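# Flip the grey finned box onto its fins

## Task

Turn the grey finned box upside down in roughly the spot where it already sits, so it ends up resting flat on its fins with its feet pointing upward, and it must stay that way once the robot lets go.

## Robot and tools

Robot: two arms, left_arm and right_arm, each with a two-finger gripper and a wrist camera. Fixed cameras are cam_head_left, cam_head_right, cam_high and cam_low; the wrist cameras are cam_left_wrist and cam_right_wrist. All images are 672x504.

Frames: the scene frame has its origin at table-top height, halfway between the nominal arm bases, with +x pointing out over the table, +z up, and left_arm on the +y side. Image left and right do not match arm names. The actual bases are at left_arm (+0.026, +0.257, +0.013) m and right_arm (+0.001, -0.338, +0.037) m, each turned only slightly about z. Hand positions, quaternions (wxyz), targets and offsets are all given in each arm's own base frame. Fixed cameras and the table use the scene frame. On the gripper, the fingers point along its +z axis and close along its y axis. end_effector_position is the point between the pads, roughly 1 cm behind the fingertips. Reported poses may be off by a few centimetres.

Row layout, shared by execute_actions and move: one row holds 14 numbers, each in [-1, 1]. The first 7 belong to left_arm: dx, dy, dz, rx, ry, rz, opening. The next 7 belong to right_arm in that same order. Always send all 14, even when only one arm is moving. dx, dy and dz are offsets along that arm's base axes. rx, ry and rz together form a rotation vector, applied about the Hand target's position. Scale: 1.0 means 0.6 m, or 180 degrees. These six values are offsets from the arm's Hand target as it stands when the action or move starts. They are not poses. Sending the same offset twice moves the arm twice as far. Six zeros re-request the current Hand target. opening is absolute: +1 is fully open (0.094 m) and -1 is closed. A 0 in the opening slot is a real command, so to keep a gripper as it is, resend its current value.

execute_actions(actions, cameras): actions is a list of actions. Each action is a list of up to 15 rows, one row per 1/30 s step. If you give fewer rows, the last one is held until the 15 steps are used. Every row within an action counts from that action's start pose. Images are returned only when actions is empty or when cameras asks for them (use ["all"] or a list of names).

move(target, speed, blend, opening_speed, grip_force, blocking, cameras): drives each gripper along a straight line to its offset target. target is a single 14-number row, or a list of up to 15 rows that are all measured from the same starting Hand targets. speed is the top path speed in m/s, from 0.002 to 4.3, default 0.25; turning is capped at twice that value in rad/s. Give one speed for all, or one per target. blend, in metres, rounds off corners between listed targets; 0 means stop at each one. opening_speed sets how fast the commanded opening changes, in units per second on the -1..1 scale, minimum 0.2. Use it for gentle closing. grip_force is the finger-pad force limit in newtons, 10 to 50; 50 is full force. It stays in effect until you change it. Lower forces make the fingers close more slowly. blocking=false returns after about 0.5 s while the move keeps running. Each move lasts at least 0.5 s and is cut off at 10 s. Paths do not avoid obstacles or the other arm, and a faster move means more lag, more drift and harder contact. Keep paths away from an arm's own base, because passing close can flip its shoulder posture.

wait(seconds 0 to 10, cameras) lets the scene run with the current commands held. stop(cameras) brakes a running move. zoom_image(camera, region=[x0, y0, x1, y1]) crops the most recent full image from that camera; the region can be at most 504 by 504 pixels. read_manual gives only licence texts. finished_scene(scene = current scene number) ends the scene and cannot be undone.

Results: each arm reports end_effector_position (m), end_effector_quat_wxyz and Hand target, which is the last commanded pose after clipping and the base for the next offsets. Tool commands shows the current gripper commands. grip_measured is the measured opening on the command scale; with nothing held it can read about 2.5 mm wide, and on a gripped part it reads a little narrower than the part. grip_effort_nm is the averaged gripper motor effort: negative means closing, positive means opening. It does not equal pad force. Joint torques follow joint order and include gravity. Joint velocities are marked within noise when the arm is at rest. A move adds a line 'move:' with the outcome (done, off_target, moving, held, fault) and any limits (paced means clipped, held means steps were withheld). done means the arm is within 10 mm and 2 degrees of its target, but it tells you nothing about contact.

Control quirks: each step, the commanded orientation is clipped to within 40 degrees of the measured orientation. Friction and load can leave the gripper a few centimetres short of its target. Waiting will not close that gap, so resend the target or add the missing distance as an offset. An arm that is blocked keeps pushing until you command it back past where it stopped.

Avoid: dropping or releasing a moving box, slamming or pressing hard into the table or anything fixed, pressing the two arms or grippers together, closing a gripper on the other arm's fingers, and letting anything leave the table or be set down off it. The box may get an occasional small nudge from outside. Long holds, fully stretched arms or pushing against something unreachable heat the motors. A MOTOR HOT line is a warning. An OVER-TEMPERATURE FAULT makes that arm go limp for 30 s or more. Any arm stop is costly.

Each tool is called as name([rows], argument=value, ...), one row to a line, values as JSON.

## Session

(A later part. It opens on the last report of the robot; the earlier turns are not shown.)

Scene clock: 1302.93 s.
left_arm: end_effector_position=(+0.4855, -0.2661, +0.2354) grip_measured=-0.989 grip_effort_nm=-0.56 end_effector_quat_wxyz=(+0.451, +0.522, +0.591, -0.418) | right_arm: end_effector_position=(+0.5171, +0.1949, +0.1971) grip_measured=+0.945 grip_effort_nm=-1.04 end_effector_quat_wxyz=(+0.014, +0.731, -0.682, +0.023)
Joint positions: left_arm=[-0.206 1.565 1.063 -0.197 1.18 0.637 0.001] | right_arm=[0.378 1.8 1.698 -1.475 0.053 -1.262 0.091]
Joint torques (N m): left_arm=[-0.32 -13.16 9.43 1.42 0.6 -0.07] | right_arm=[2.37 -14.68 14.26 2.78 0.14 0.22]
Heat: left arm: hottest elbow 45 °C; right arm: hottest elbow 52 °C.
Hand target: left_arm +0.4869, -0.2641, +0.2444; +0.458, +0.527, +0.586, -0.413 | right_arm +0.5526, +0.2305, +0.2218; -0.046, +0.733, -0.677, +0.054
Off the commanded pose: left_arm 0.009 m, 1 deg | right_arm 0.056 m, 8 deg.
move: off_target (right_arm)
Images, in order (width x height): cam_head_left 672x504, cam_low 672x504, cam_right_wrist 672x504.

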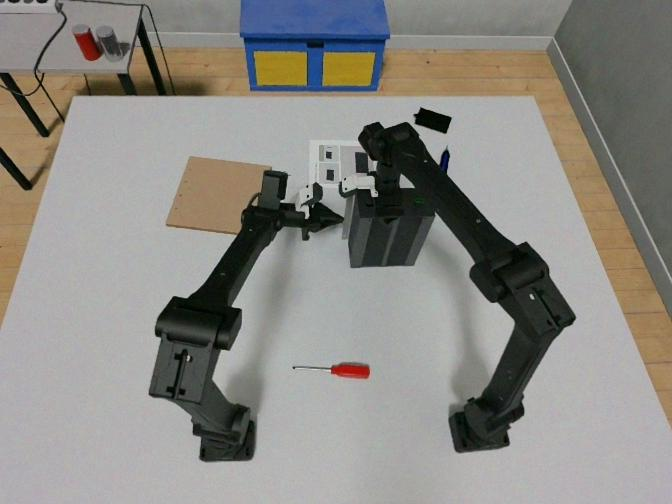

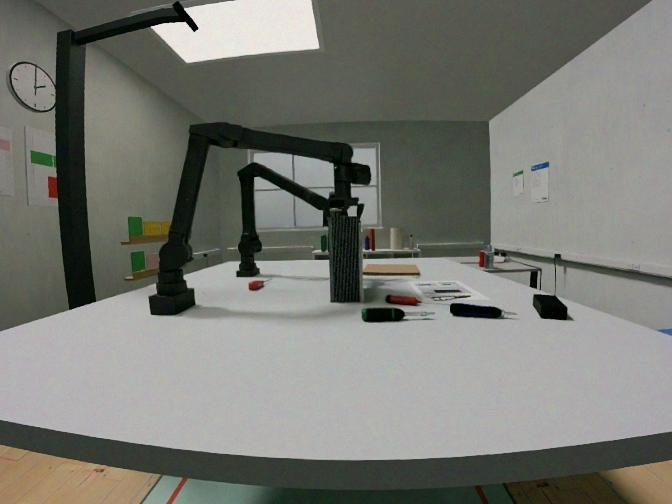

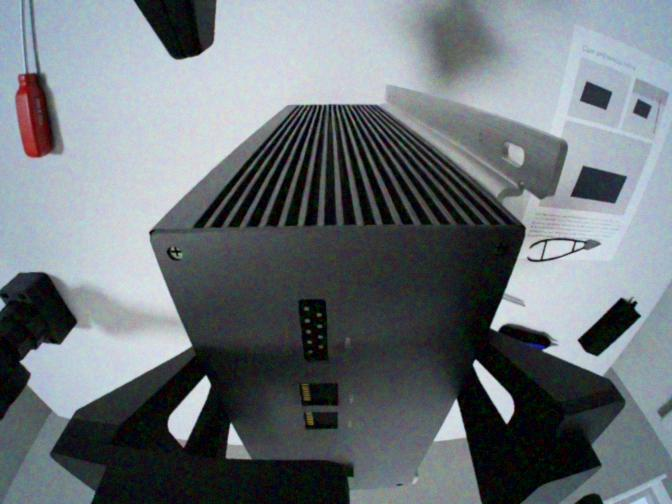

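move([
  [0.005,0.34,0.02,0,0,0,-1,0,0,0,0,0,0,0.74],
  [0.005,0.34,0.02,0,0,0,-1,0.165,0.17,0.0,0,0,-0.014,0.74],
], speed=[0.15,0.05], cameras=["cam_right_wrist","cam_low","cam_head_left"])

zoom_image(camera="cam_low", region=[240, 130, 440, 330])

Scene clock: 1331.67 s.
left_arm: end_effector_position=(+0.4783, -0.0624, +0.2554) grip_measured=-0.989 grip_effort_nm=-0.56 end_effector_quat_wxyz=(+0.456, +0.521, +0.590, -0.416) | right_arm: end_effector_position=(+0.6404, +0.3134, +0.2026) grip_measured=+0.944 grip_effort_nm=-1.04 end_effector_quat_wxyz=(-0.027, +0.723, -0.689, +0.045)
Joint positions: left_arm=[0.227 1.721 1.369 -1.668 1.303 2.018 0.001] | right_arm=[0.472 2.273 2.467 -1.685 0.068 -1.15 0.091]
Joint torques (N m): left_arm=[-0.91 -11.34 10.95 -0.57 0.55 -0.06] | right_arm=[0.97 -20.25 14.72 0.57 0.27 0.26]
Heat: left arm: hottest elbow 47 °C; right arm: hottest elbow 54 °C.
Hand target: left_arm +0.4898, -0.0599, +0.2564; +0.458, +0.527, +0.586, -0.413 | right_arm +0.6515, +0.3326, +0.2217; -0.045, +0.718, -0.693, +0.055
Off the commanded pose: left_arm 0.012 m, 1 deg | right_arm 0.029 m, 2 deg.
joint sent to its limit (left arm) — joint 4 (wrist pitch), lower limit. The joint targets still meet the commanded pose.
joint sent to its limit (right arm) — joint 4 (wrist pitch), lower limit. The joint targets still meet the commanded pose.
move: off_target (left_arm, right_arm)
Images, in order (width x height): cam_head_left 672x504, cam_low 672x504, cam_right_wrist 672x504.

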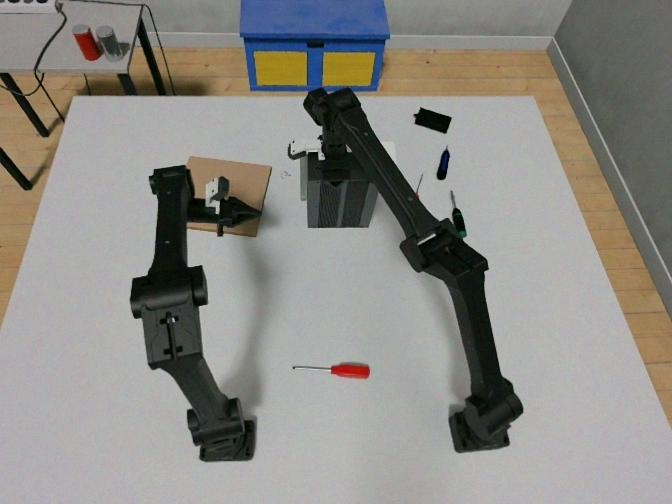

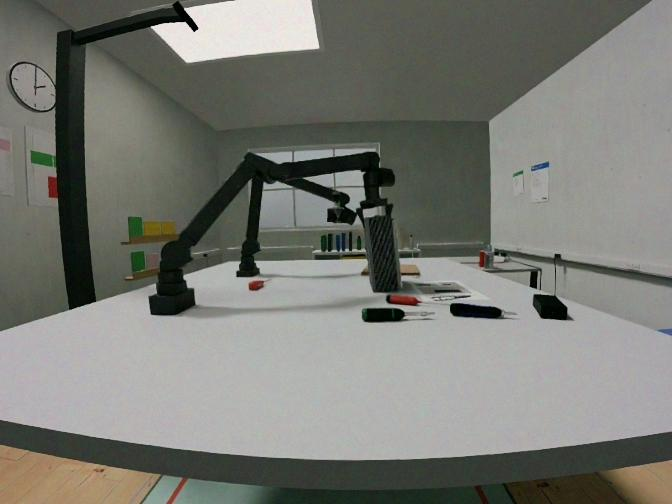

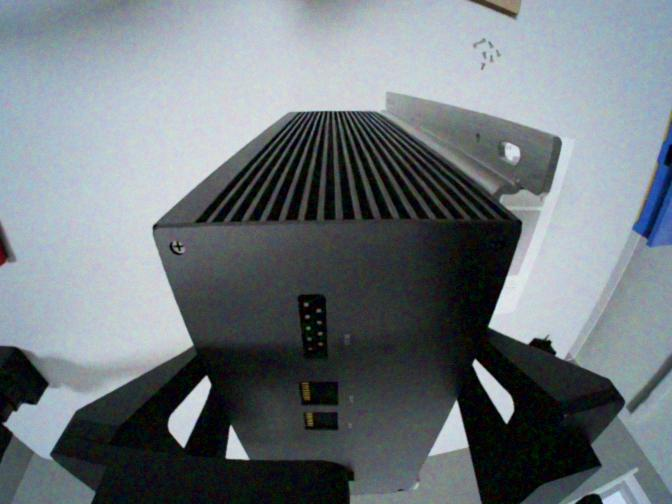

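Scaled by 2.520.

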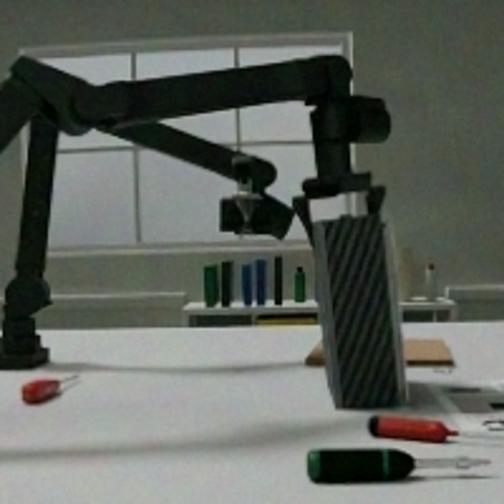

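move([
  [0,0,0,0,0,0,-1,0,0,0.0,0,0.04,0,0.74],
  [0,0,0,0,0,0,-1,0,0,-0.05,0,0.04,0,0.74],
], speed=[0.05,0.03], cameras=["cam_right_wrist","cam_low","cam_head_left","cam_high"])

zoom_image(camera="cam_low", region=[240, 130, 440, 330])

Scene clock: 1342.63 s.
left_arm: end_effector_position=(+0.4783, -0.0624, +0.2554) grip_measured=-0.989 grip_effort_nm=-0.56 end_effector_quat_wxyz=(+0.456, +0.521, +0.590, -0.416) | right_arm: end_effector_position=(+0.6412, +0.3148, +0.2013) grip_measured=+0.941 grip_effort_nm=-1.04 end_effector_quat_wxyz=(-0.032, +0.723, -0.690, +0.030)
Joint positions: left_arm=[0.227 1.721 1.369 -1.668 1.303 2.018 0.001] | right_arm=[0.465 2.278 2.473 -1.685 0.035 -1.154 0.091]
Joint torques (N m): left_arm=[-0.91 -11.34 10.93 -0.53 0.55 -0.08] | right_arm=[0.21 -17.79 13.24 0.55 -0.75 0.2]
Heat: left arm: hottest elbow 49 °C; right arm: hottest elbow 56 °C.
Hand target: left_arm +0.4898, -0.0599, +0.2564; +0.458, +0.527, +0.586, -0.413 | right_arm +0.6515, +0.3327, +0.1915; -0.001, +0.720, -0.694, +0.009
Off the commanded pose: left_arm 0.012 m, 1 deg | right_arm 0.023 m, 4 deg.
joint sent to its limit (left arm) — joint 4 (wrist pitch), lower limit. The joint targets still meet the commanded pose.
joint sent to its limit (right arm) — joint 4 (wrist pitch), lower limit. The joint targets are off in orientation, not in position.
move: off_target (left_arm, right_arm)
Images, in order (width x height): cam_head_left 672x504, cam_high 672x504, cam_low 672x504, cam_right_wrist 672x504.

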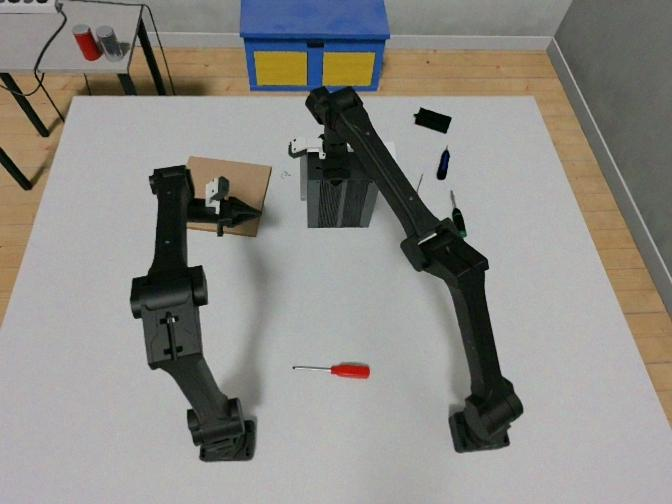

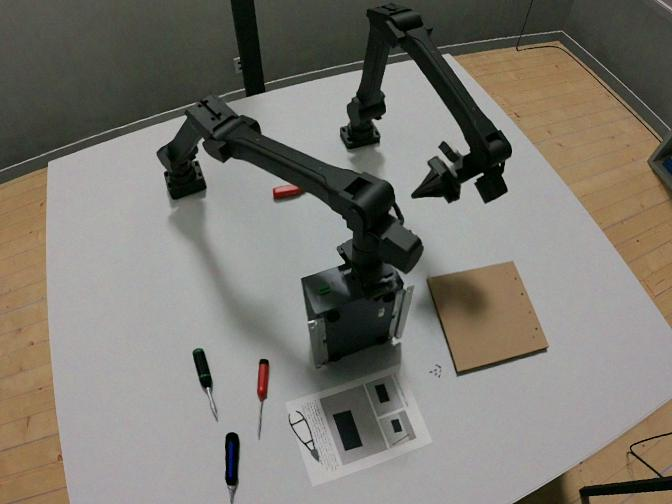

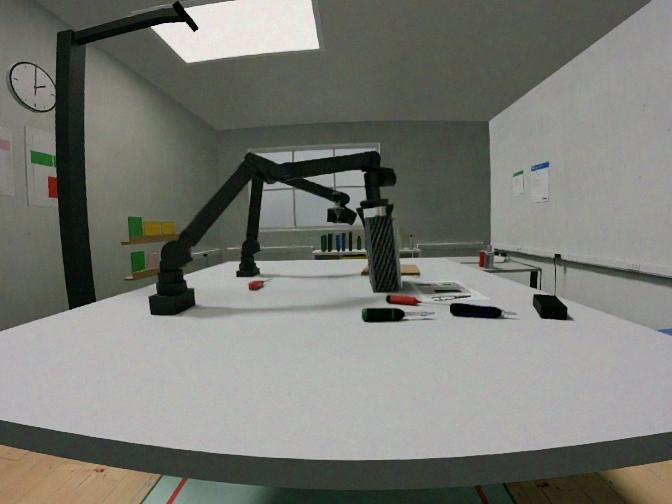

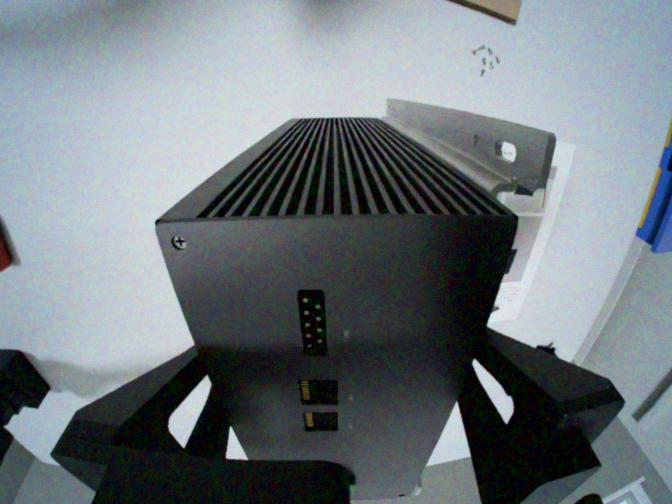

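Scaled by 2.520.

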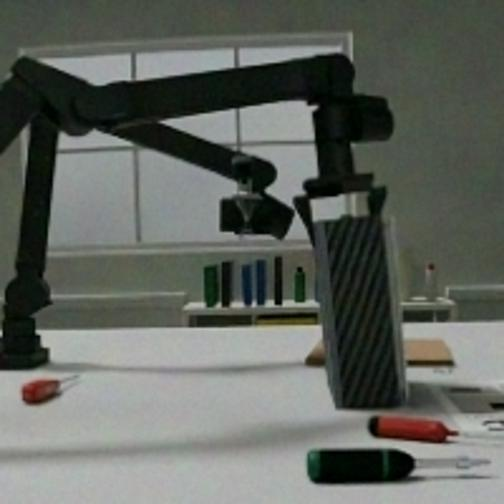

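move(target=[0,0,0,0,0,0,-1,0,0,0.0,0,0,0,1.0], opening_speed=0.2, cameras=["cam_right_wrist","cam_low"])

zoom_image(camera="cam_low", region=[240, 130, 440, 330])

Scene clock: 1359.57 s.
left_arm: end_effector_position=(+0.4783, -0.0624, +0.2554) grip_measured=-0.989 grip_effort_nm=-0.56 end_effector_quat_wxyz=(+0.456, +0.521, +0.590, -0.416) | right_arm: end_effector_position=(+0.6539, +0.3153, +0.1954) grip_measured=+0.999 grip_effort_nm=0.03 end_effector_quat_wxyz=(-0.041, +0.711, -0.701, +0.032)
Joint positions: left_arm=[0.227 1.721 1.369 -1.668 1.303 2.018 0.001] | right_arm=[0.458 2.312 2.518 -1.678 0.033 -1.129 0.094]
Joint torques (N m): left_arm=[-0.79 -11.16 10.89 -0.55 0.55 -0.08] | right_arm=[0.91 -21.07 10.29 0.35 -0.67 -0.08]
Heat: left arm: hottest elbow 51 °C; right arm: hottest elbow 59 °C.
Hand target: left_arm +0.4898, -0.0599, +0.2564; +0.458, +0.527, +0.586, -0.413 | right_arm +0.6516, +0.3326, +0.1916; -0.001, +0.720, -0.694, +0.009
Off the commanded pose: left_arm 0.012 m, 1 deg | right_arm 0.018 m, 5 deg.
joint sent to its limit (left arm) — joint 4 (wrist pitch), lower limit. The joint targets still meet the commanded pose.
joint sent to its limit (right arm) — joint 4 (wrist pitch), lower limit. The joint targets are off in orientation, not in position.
move: off_target (left_arm, right_arm)
Images, in order (width x height): cam_low 672x504, cam_right_wrist 672x504.

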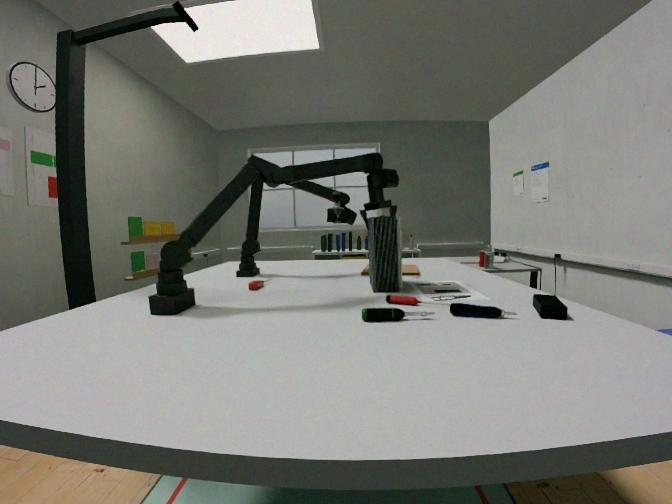

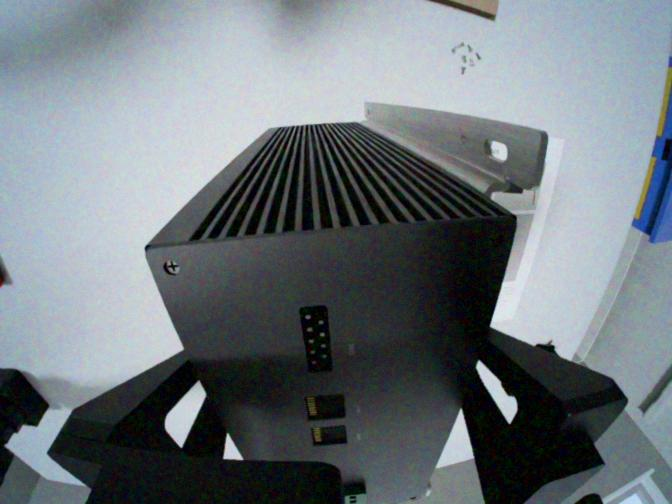

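Scaled by 2.520.

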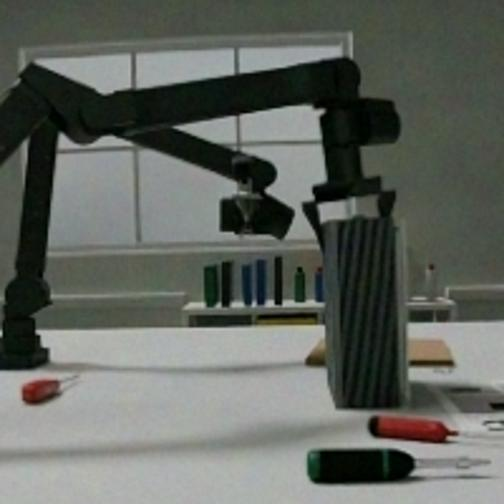

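execute_actions(actions=[])

Scene clock: 1402.20 s.
left_arm: end_effector_position=(+0.4783, -0.0624, +0.2554) grip_measured=-0.989 grip_effort_nm=-0.56 end_effector_quat_wxyz=(+0.456, +0.521, +0.590, -0.416) | right_arm: end_effector_position=(+0.6539, +0.3153, +0.1954) grip_measured=+0.999 grip_effort_nm=0.03 end_effector_quat_wxyz=(-0.041, +0.711, -0.701, +0.032)
Joint positions: left_arm=[0.227 1.721 1.369 -1.668 1.303 2.018 0.001] | right_arm=[0.458 2.312 2.518 -1.678 0.033 -1.129 0.094]
Joint velocities: within noise
Joint torques (N m): left_arm=[-0.85 -11.22 10.91 -0.57 0.55 -0.07] | right_arm=[0.85 -20.6 10.3 0.46 -0.67 -0.1]
Heat: left arm: hottest elbow 53 °C; right arm: hottest elbow 54 °C.
Hand target: left_arm +0.4898, -0.0599, +0.2564; +0.458, +0.527, +0.586, -0.413 | right_arm +0.6516, +0.3326, +0.1916; -0.001, +0.720, -0.694, +0.009
Tool commands: left_gripper/opening=-1.0 right_gripper/opening=+1.0
Off the commanded pose: left_arm 0.012 m, 1 deg | right_arm 0.018 m, 5 deg.

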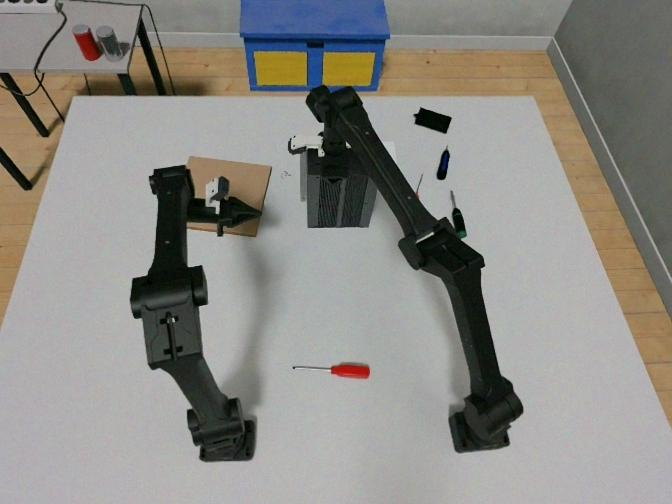

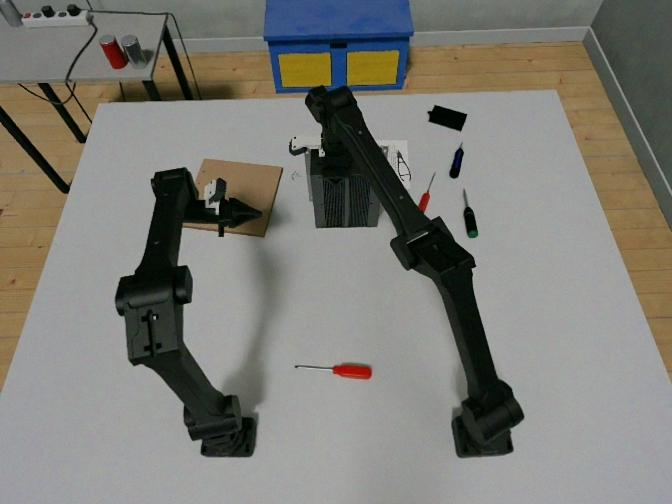

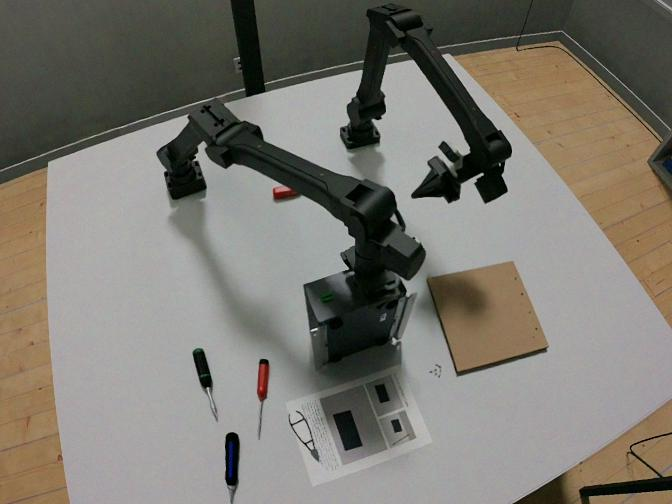

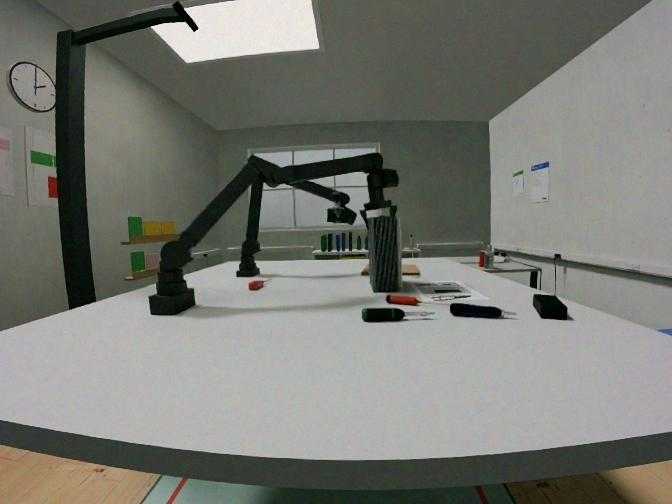

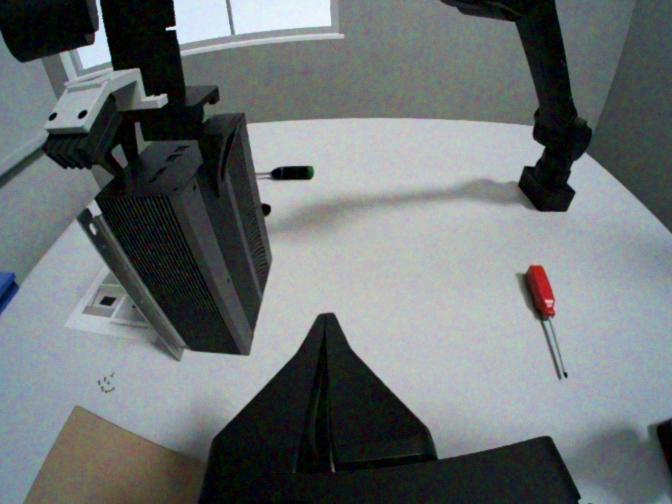

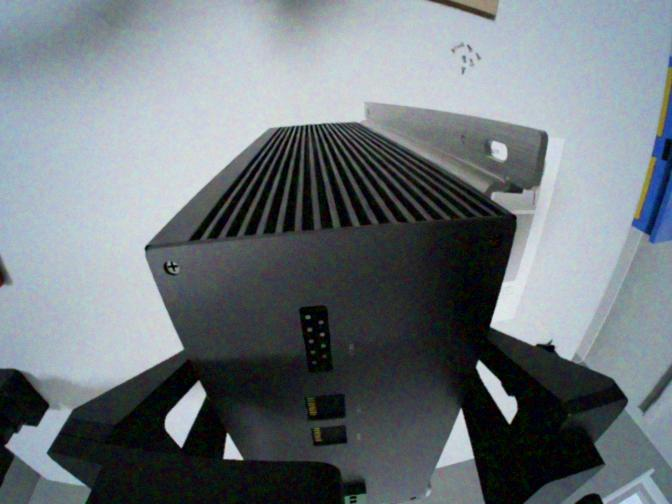

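move(target=[0,0,0,0,0,0,-1, 0,0,0.2,0,0,0,1], speed=0.025, cameras=["cam_low","cam_right_wrist","cam_left_wrist"])

Scene clock: 1427.07 s.
left_arm: end_effector_position=(+0.4783, -0.0624, +0.2554) grip_measured=-0.989 grip_effort_nm=-0.56 end_effector_quat_wxyz=(+0.456, +0.521, +0.590, -0.416) | right_arm: end_effector_position=(+0.6546, +0.3229, +0.2805) grip_measured=+0.999 grip_effort_nm=0.03 end_effector_quat_wxyz=(-0.116, +0.708, -0.695, +0.052)
Joint positions: left_arm=[0.227 1.721 1.369 -1.668 1.303 2.018 0.001] | right_arm=[0.464 2.242 2.606 -1.68 0.022 -1.129 0.094]
Joint torques (N m): left_arm=[-0.85 -11.28 10.89 -0.53 0.56 -0.07] | right_arm=[0.56 -23.94 11.25 0.54 -0.23 -0.09]
Heat: left arm: hottest elbow 54 °C; right arm: hottest elbow 53 °C.
Hand target: left_arm +0.4898, -0.0599, +0.2564; +0.458, +0.527, +0.586, -0.413 | right_arm +0.6515, +0.3327, +0.3117; -0.001, +0.720, -0.694, +0.009
Off the commanded pose: left_arm 0.012 m, 1 deg | right_arm 0.033 m, 14 deg.
joint sent to its limit (left arm) — joint 4 (wrist pitch), lower limit. The joint targets still meet the commanded pose.
joint sent to its limit (right arm) — joint 4 (wrist pitch), lower limit. The joint targets are off in orientation, not in position.
move: off_target (left_arm, right_arm)
Images, in order (width x height): cam_low 672x504, cam_left_wrist 672x504, cam_right_wrist 672x504.

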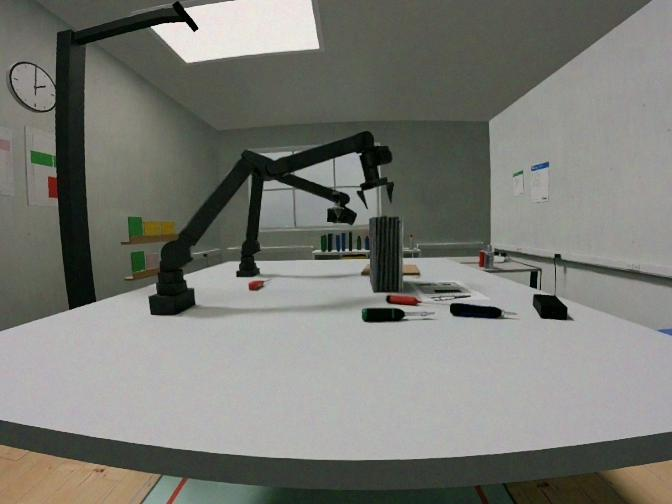

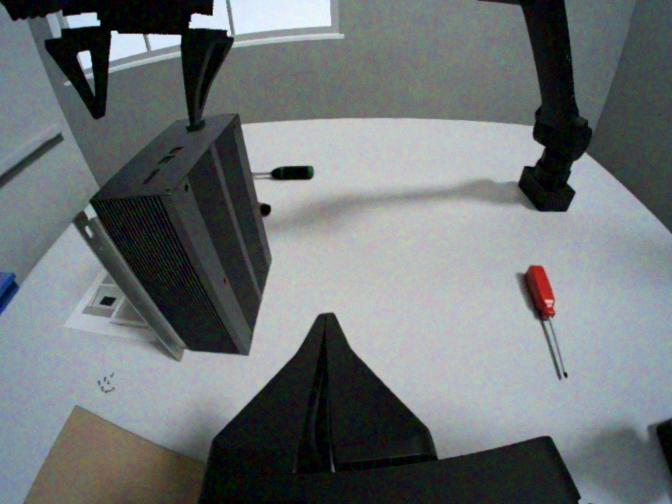

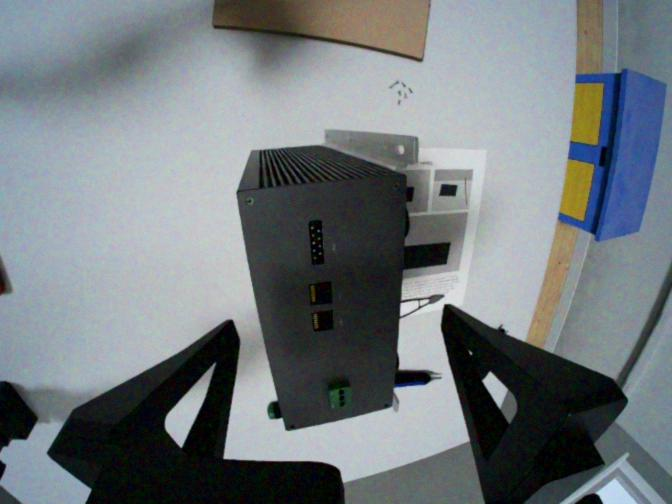

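move([
  [0,0,0,0,0,0,-1, -0.1,-0.05,0.04,0,0,0,1],
  [0,0,0,0,0,0,-1, -0.4167,-0.3667,0.0667,0,0,0,1],
], speed=0.12, blend=0.03)

execute_actions(actions=[], cameras=["cam_head_left","cam_high","cam_low","cam_left_wrist"])

Scene clock: 1447.20 s.
left_arm: end_effector_position=(+0.4783, -0.0624, +0.2554) grip_measured=-0.989 grip_effort_nm=-0.56 end_effector_quat_wxyz=(+0.456, +0.521, +0.590, -0.416) | right_arm: end_effector_position=(+0.4029, +0.1183, +0.3483) grip_measured=+0.999 grip_effort_nm=0.03 end_effector_quat_wxyz=(-0.040, +0.720, -0.692, +0.032)
Joint positions: left_arm=[0.227 1.721 1.369 -1.668 1.303 2.018 0.001] | right_arm=[0.294 1.392 1.602 -1.68 0.017 -1.317 0.094]
Joint torques (N m): left_arm=[-0.79 -11.4 10.91 -0.53 0.55 -0.07] | right_arm=[-1.44 -10.46 7.75 0.39 -0.19 -0.14]
Heat: left arm: hottest elbow 54 °C; right arm: hottest elbow 51 °C.
Hand target: left_arm +0.4898, -0.0599, +0.2564; +0.458, +0.527, +0.586, -0.413 | right_arm +0.4015, +0.1126, +0.3517; -0.001, +0.720, -0.694, +0.009
Off the commanded pose: left_arm 0.012 m, 1 deg | right_arm 0.007 m, 5 deg.
joint sent to its limit (left arm) — joint 4 (wrist pitch), lower limit. The joint targets still meet the commanded pose.
joint sent to its limit (right arm) — joint 4 (wrist pitch), lower limit. The joint targets are off in orientation, not in position.
move: off_target (left_arm, right_arm)

Scene clock: 1447.20 s.
left_arm: end_effector_position=(+0.4783, -0.0624, +0.2554) grip_measured=-0.989 grip_effort_nm=-0.56 end_effector_quat_wxyz=(+0.456, +0.521, +0.590, -0.416) | right_arm: end_effector_position=(+0.4029, +0.1183, +0.3483) grip_measured=+0.999 grip_effort_nm=0.03 end_effector_quat_wxyz=(-0.040, +0.720, -0.692, +0.032)
Joint positions: left_arm=[0.227 1.721 1.369 -1.668 1.303 2.018 0.001] | right_arm=[0.294 1.392 1.602 -1.68 0.017 -1.317 0.094]
Joint velocities: within noise
Joint torques (N m): left_arm=[-0.79 -11.4 10.91 -0.53 0.55 -0.07] | right_arm=[-1.44 -10.46 7.75 0.39 -0.19 -0.14]
Heat: left arm: hottest elbow 54 °C; right arm: hottest elbow 51 °C.
Hand target: left_arm +0.4898, -0.0599, +0.2564; +0.458, +0.527, +0.586, -0.413 | right_arm +0.4015, +0.1126, +0.3517; -0.001, +0.720, -0.694, +0.009
Tool commands: left_gripper/opening=-1.0 right_gripper/opening=+1.0
Off the commanded pose: left_arm 0.012 m, 1 deg | right_arm 0.007 m, 5 deg.
Images, in order (width x height): cam_head_left 672x504, cam_high 672x504, cam_low 672x504, cam_left_wrist 672x504.

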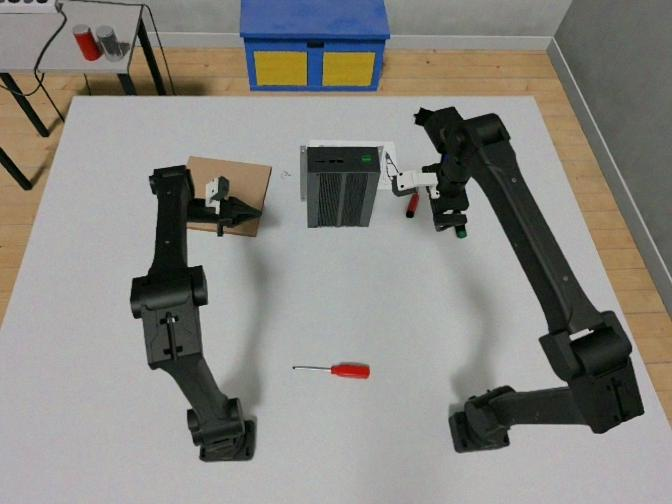

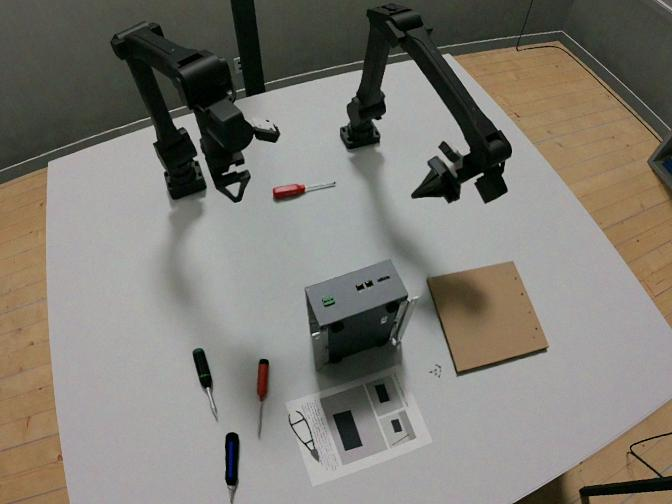

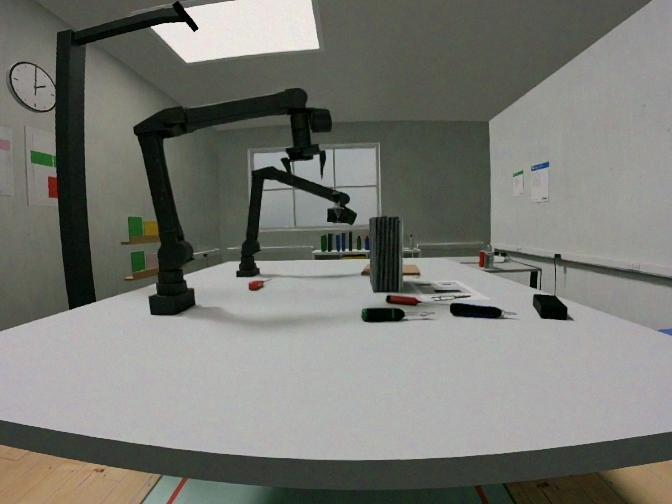

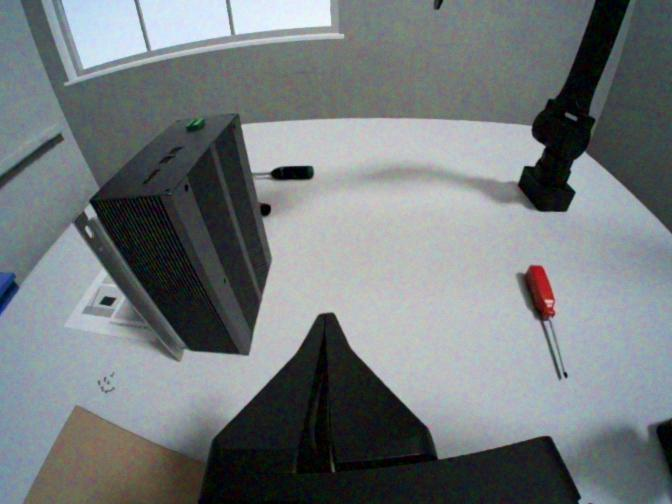

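zoom_image(camera="cam_head_left", region=[270, 120, 410, 240])

Scaled by 3.600.

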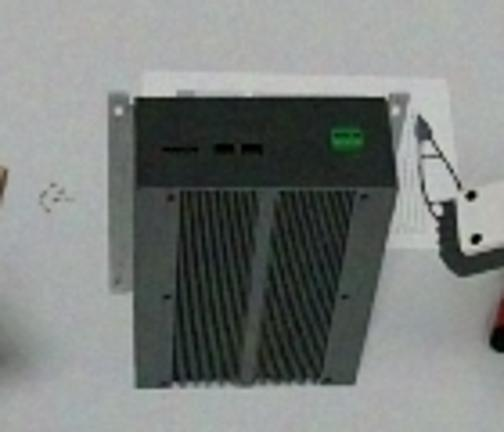

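move([
  [0,0,0,0,0,0,-1, 0.1167,0,-0.0333,0.426,-0.0075,-0.0306,-1],
  [0,-0.0335,-0.124,0,0,0,-1, 0.1475,0.0407,-0.3228,0.426,-0.0075,-0.0306,-1],
], speed=[0.15,0.12], cameras=["cam_head_left","cam_high"])

Scene clock: 1495.50 s.
left_arm: end_effector_position=(+0.4889, -0.0756, +0.1934) grip_measured=-0.989 grip_effort_nm=-0.56 end_effector_quat_wxyz=(+0.465, +0.533, +0.582, -0.402) | right_arm: end_effector_position=(+0.4908, +0.1301, +0.1592) grip_measured=-0.986 grip_effort_nm=-0.77 end_effector_quat_wxyz=(+0.457, -0.530, +0.584, +0.411)
Joint positions: left_arm=[0.195 1.771 1.276 -1.374 1.313 1.908 0.001] | right_arm=[-0.079 1.744 1.142 -0.88 -1.323 -1.483 0.001]
Joint torques (N m): left_arm=[-1.67 -11.93 7.13 0.49 0.83 -0.32] | right_arm=[1.08 -13.51 6.32 1.2 -0.86 0.03]
Heat: left arm: hottest elbow 54 °C; right arm: hottest elbow 47 °C.
Hand target: left_arm +0.4899, -0.0801, +0.1820; +0.458, +0.527, +0.586, -0.413 | right_arm +0.4901, +0.1371, +0.1580; +0.454, -0.532, +0.581, +0.415
Off the commanded pose: left_arm 0.012 m, 2 deg | right_arm 0.007 m, 1 deg.
move: off_target (left_arm)
Images, in order (width x height): cam_head_left 672x504, cam_high 672x504.

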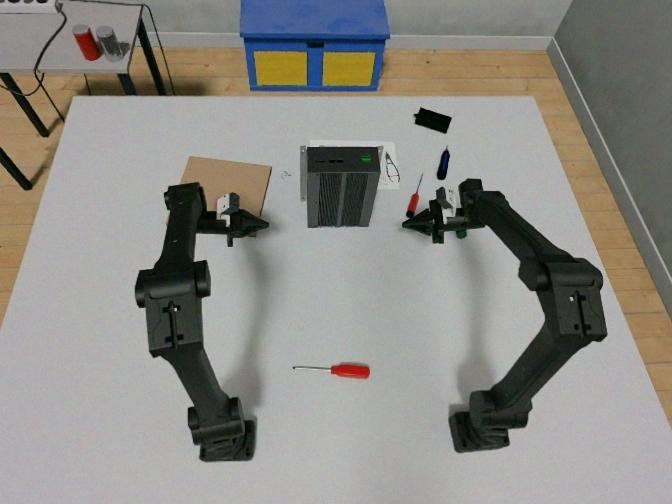

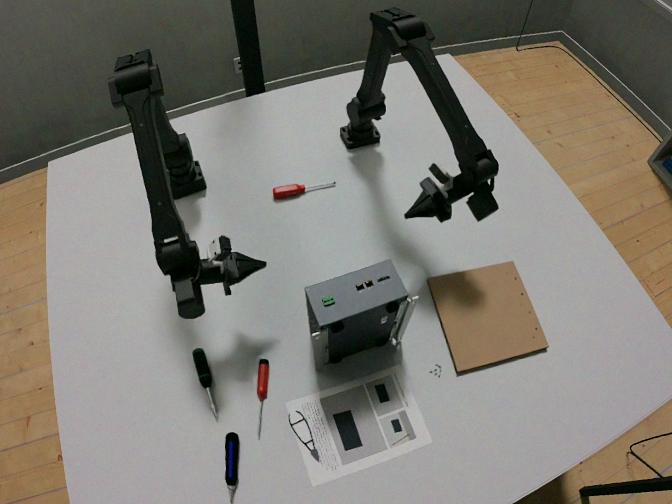

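move(target=[0.2718,0,0.0067,0,0,0,-1, 0.2815,0,0.01,0,0,0,-1], speed=0.1, cameras=["cam_head_left","cam_high","cam_left_wrist","cam_right_wrist"])

Scene clock: 1520.30 s.
left_arm: end_effector_position=(+0.6426, -0.0754, +0.1910) grip_measured=-0.989 grip_effort_nm=-0.56 end_effector_quat_wxyz=(+0.461, +0.526, +0.587, -0.408) | right_arm: end_effector_position=(+0.6488, +0.1279, +0.1572) grip_measured=-0.986 grip_effort_nm=-0.77 end_effector_quat_wxyz=(+0.450, -0.519, +0.593, +0.420)
Joint positions: left_arm=[0.148 2.109 1.805 -1.389 1.324 1.703 0.001] | right_arm=[-0.063 2.098 1.691 -1.01 -1.323 -1.382 0.001]
Joint torques (N m): left_arm=[-1.55 -17.08 11.58 0.05 0.82 -0.27] | right_arm=[0.44 -18.67 10.56 0.51 -0.7 -0.14]
Heat: left arm: hottest elbow 49 °C; right arm: hottest elbow 45 °C.
Hand target: left_arm +0.6530, -0.0801, +0.1858; +0.458, +0.527, +0.586, -0.413 | right_arm +0.6589, +0.1370, +0.1641; +0.455, -0.532, +0.581, +0.415
Off the commanded pose: left_arm 0.012 m, 1 deg | right_arm 0.015 m, 2 deg.
move: off_target (left_arm, right_arm)
Images, in order (width x height): cam_head_left 672x504, cam_high 672x504, cam_left_wrist 672x504, cam_right_wrist 672x504.

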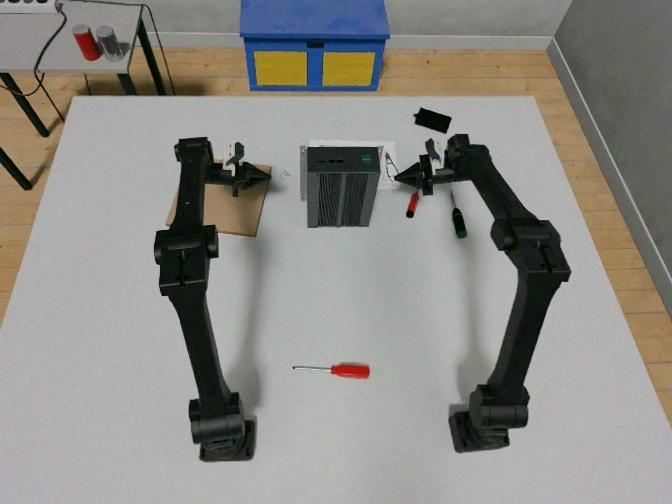

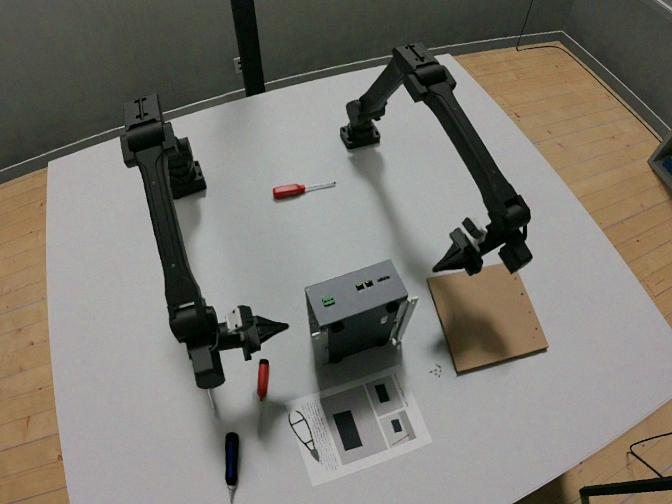

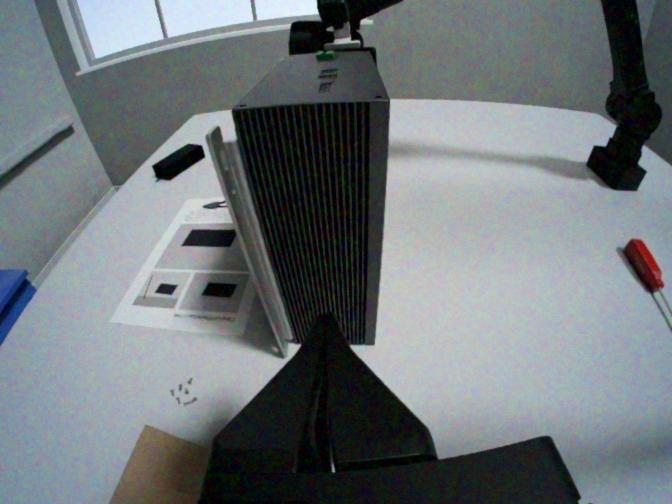

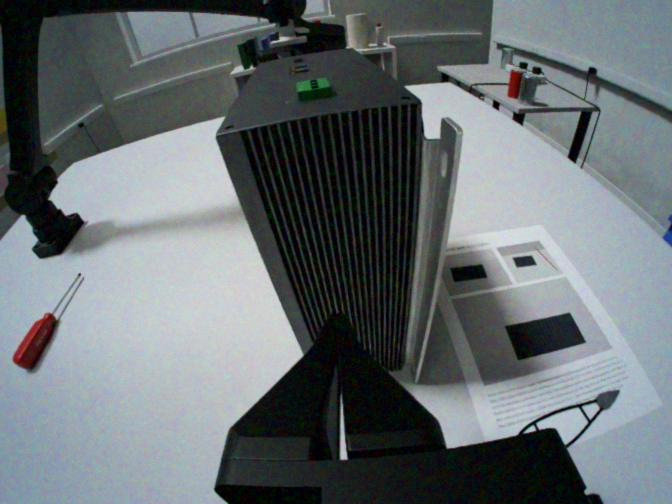

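move([
  [0.0192,0,0,0,0,0,-1, 0.0192,0,0,0,0,0,-1],
  [0.0192,-0.1167,0,0,0,0,-1, 0.0192,0.0633,0,0,0,0,-1],
], speed=0.06, cameras=["cam_head_left","cam_left_wrist","cam_right_wrist"])

Scene clock: 1558.80 s.
left_arm: end_effector_position=(+0.6654, -0.1470, +0.1763) grip_measured=-0.989 grip_effort_nm=-0.56 end_effector_quat_wxyz=(+0.454, +0.523, +0.588, -0.417) | right_arm: end_effector_position=(+0.6709, +0.1666, +0.1528) grip_measured=-0.986 grip_effort_nm=-0.77 end_effector_quat_wxyz=(+0.451, -0.525, +0.588, +0.419)
Joint positions: left_arm=[0.033 2.099 1.74 -0.944 1.32 1.278 0.001] | right_arm=[-0.002 2.127 1.718 -0.812 -1.31 -1.189 0.001]
Joint torques (N m): left_arm=[-1.08 -21.6 8.36 1.54 0.62 -0.32] | right_arm=[0.5 -22.36 7.35 1.61 -0.56 0.08]
Heat: left arm: hottest elbow 52 °C; right arm: hottest elbow 49 °C.
Hand target: left_arm +0.6645, -0.1500, +0.1860; +0.458, +0.526, +0.586, -0.413 | right_arm +0.6704, +0.1751, +0.1640; +0.454, -0.532, +0.582, +0.415
Off the commanded pose: left_arm 0.010 m, 1 deg | right_arm 0.014 m, 1 deg.
move: off_target (right_arm)
Images, in order (width x height): cam_head_left 672x504, cam_left_wrist 672x504, cam_right_wrist 672x504.

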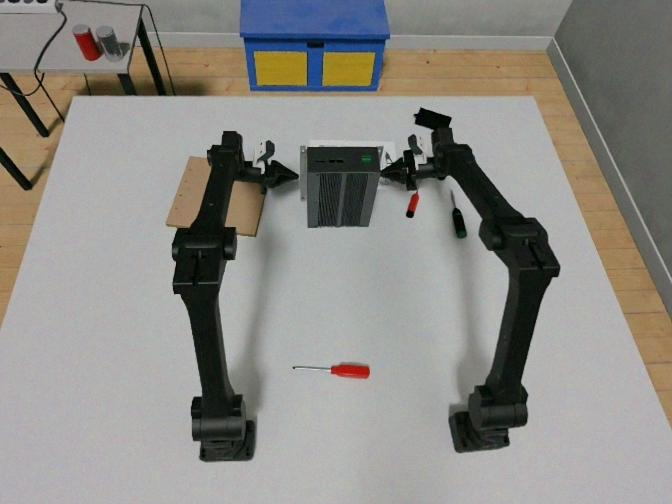

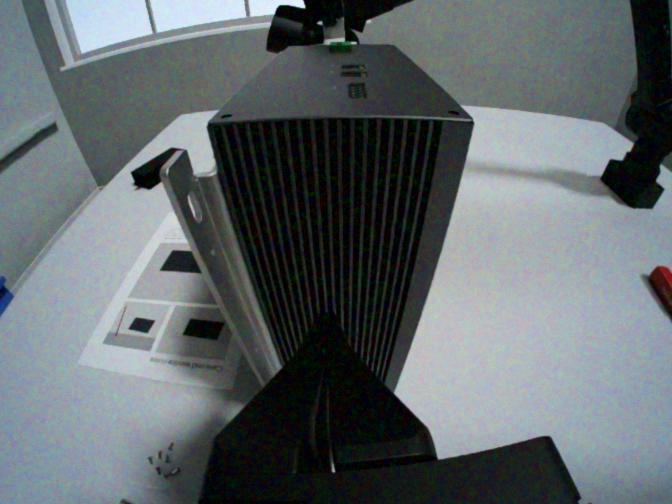

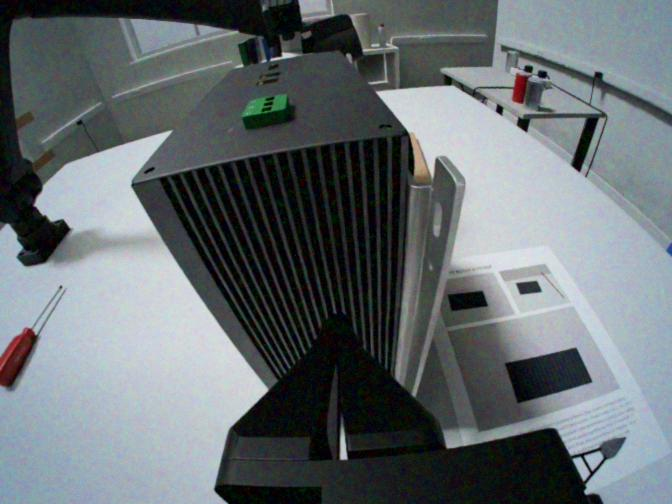

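zoom_image(camera="cam_head_left", region=[270, 120, 410, 240])

zoom_image(camera="cam_right_wrist", region=[200, 220, 480, 430])

zoom_image(camera="cam_left_wrist", region=[200, 220, 480, 430])

Scaled by 3.600.

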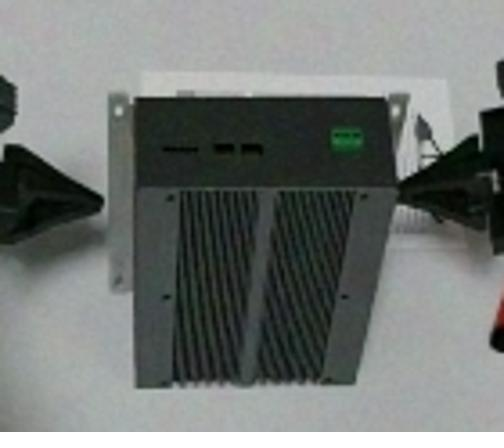

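Scaled by 1.800 from the camera's 672x504 image, which has a finer 960x720 frame.

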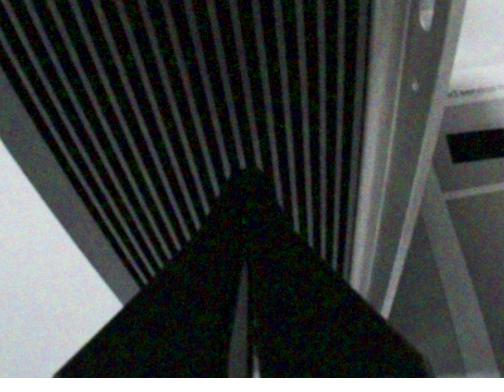

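Scaled by 1.800 from the camera's 672x504 image, which has a finer 960x720 frame.

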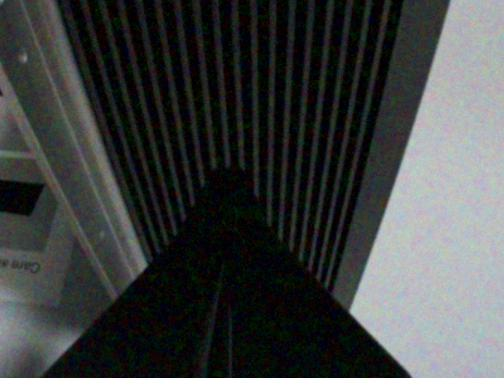

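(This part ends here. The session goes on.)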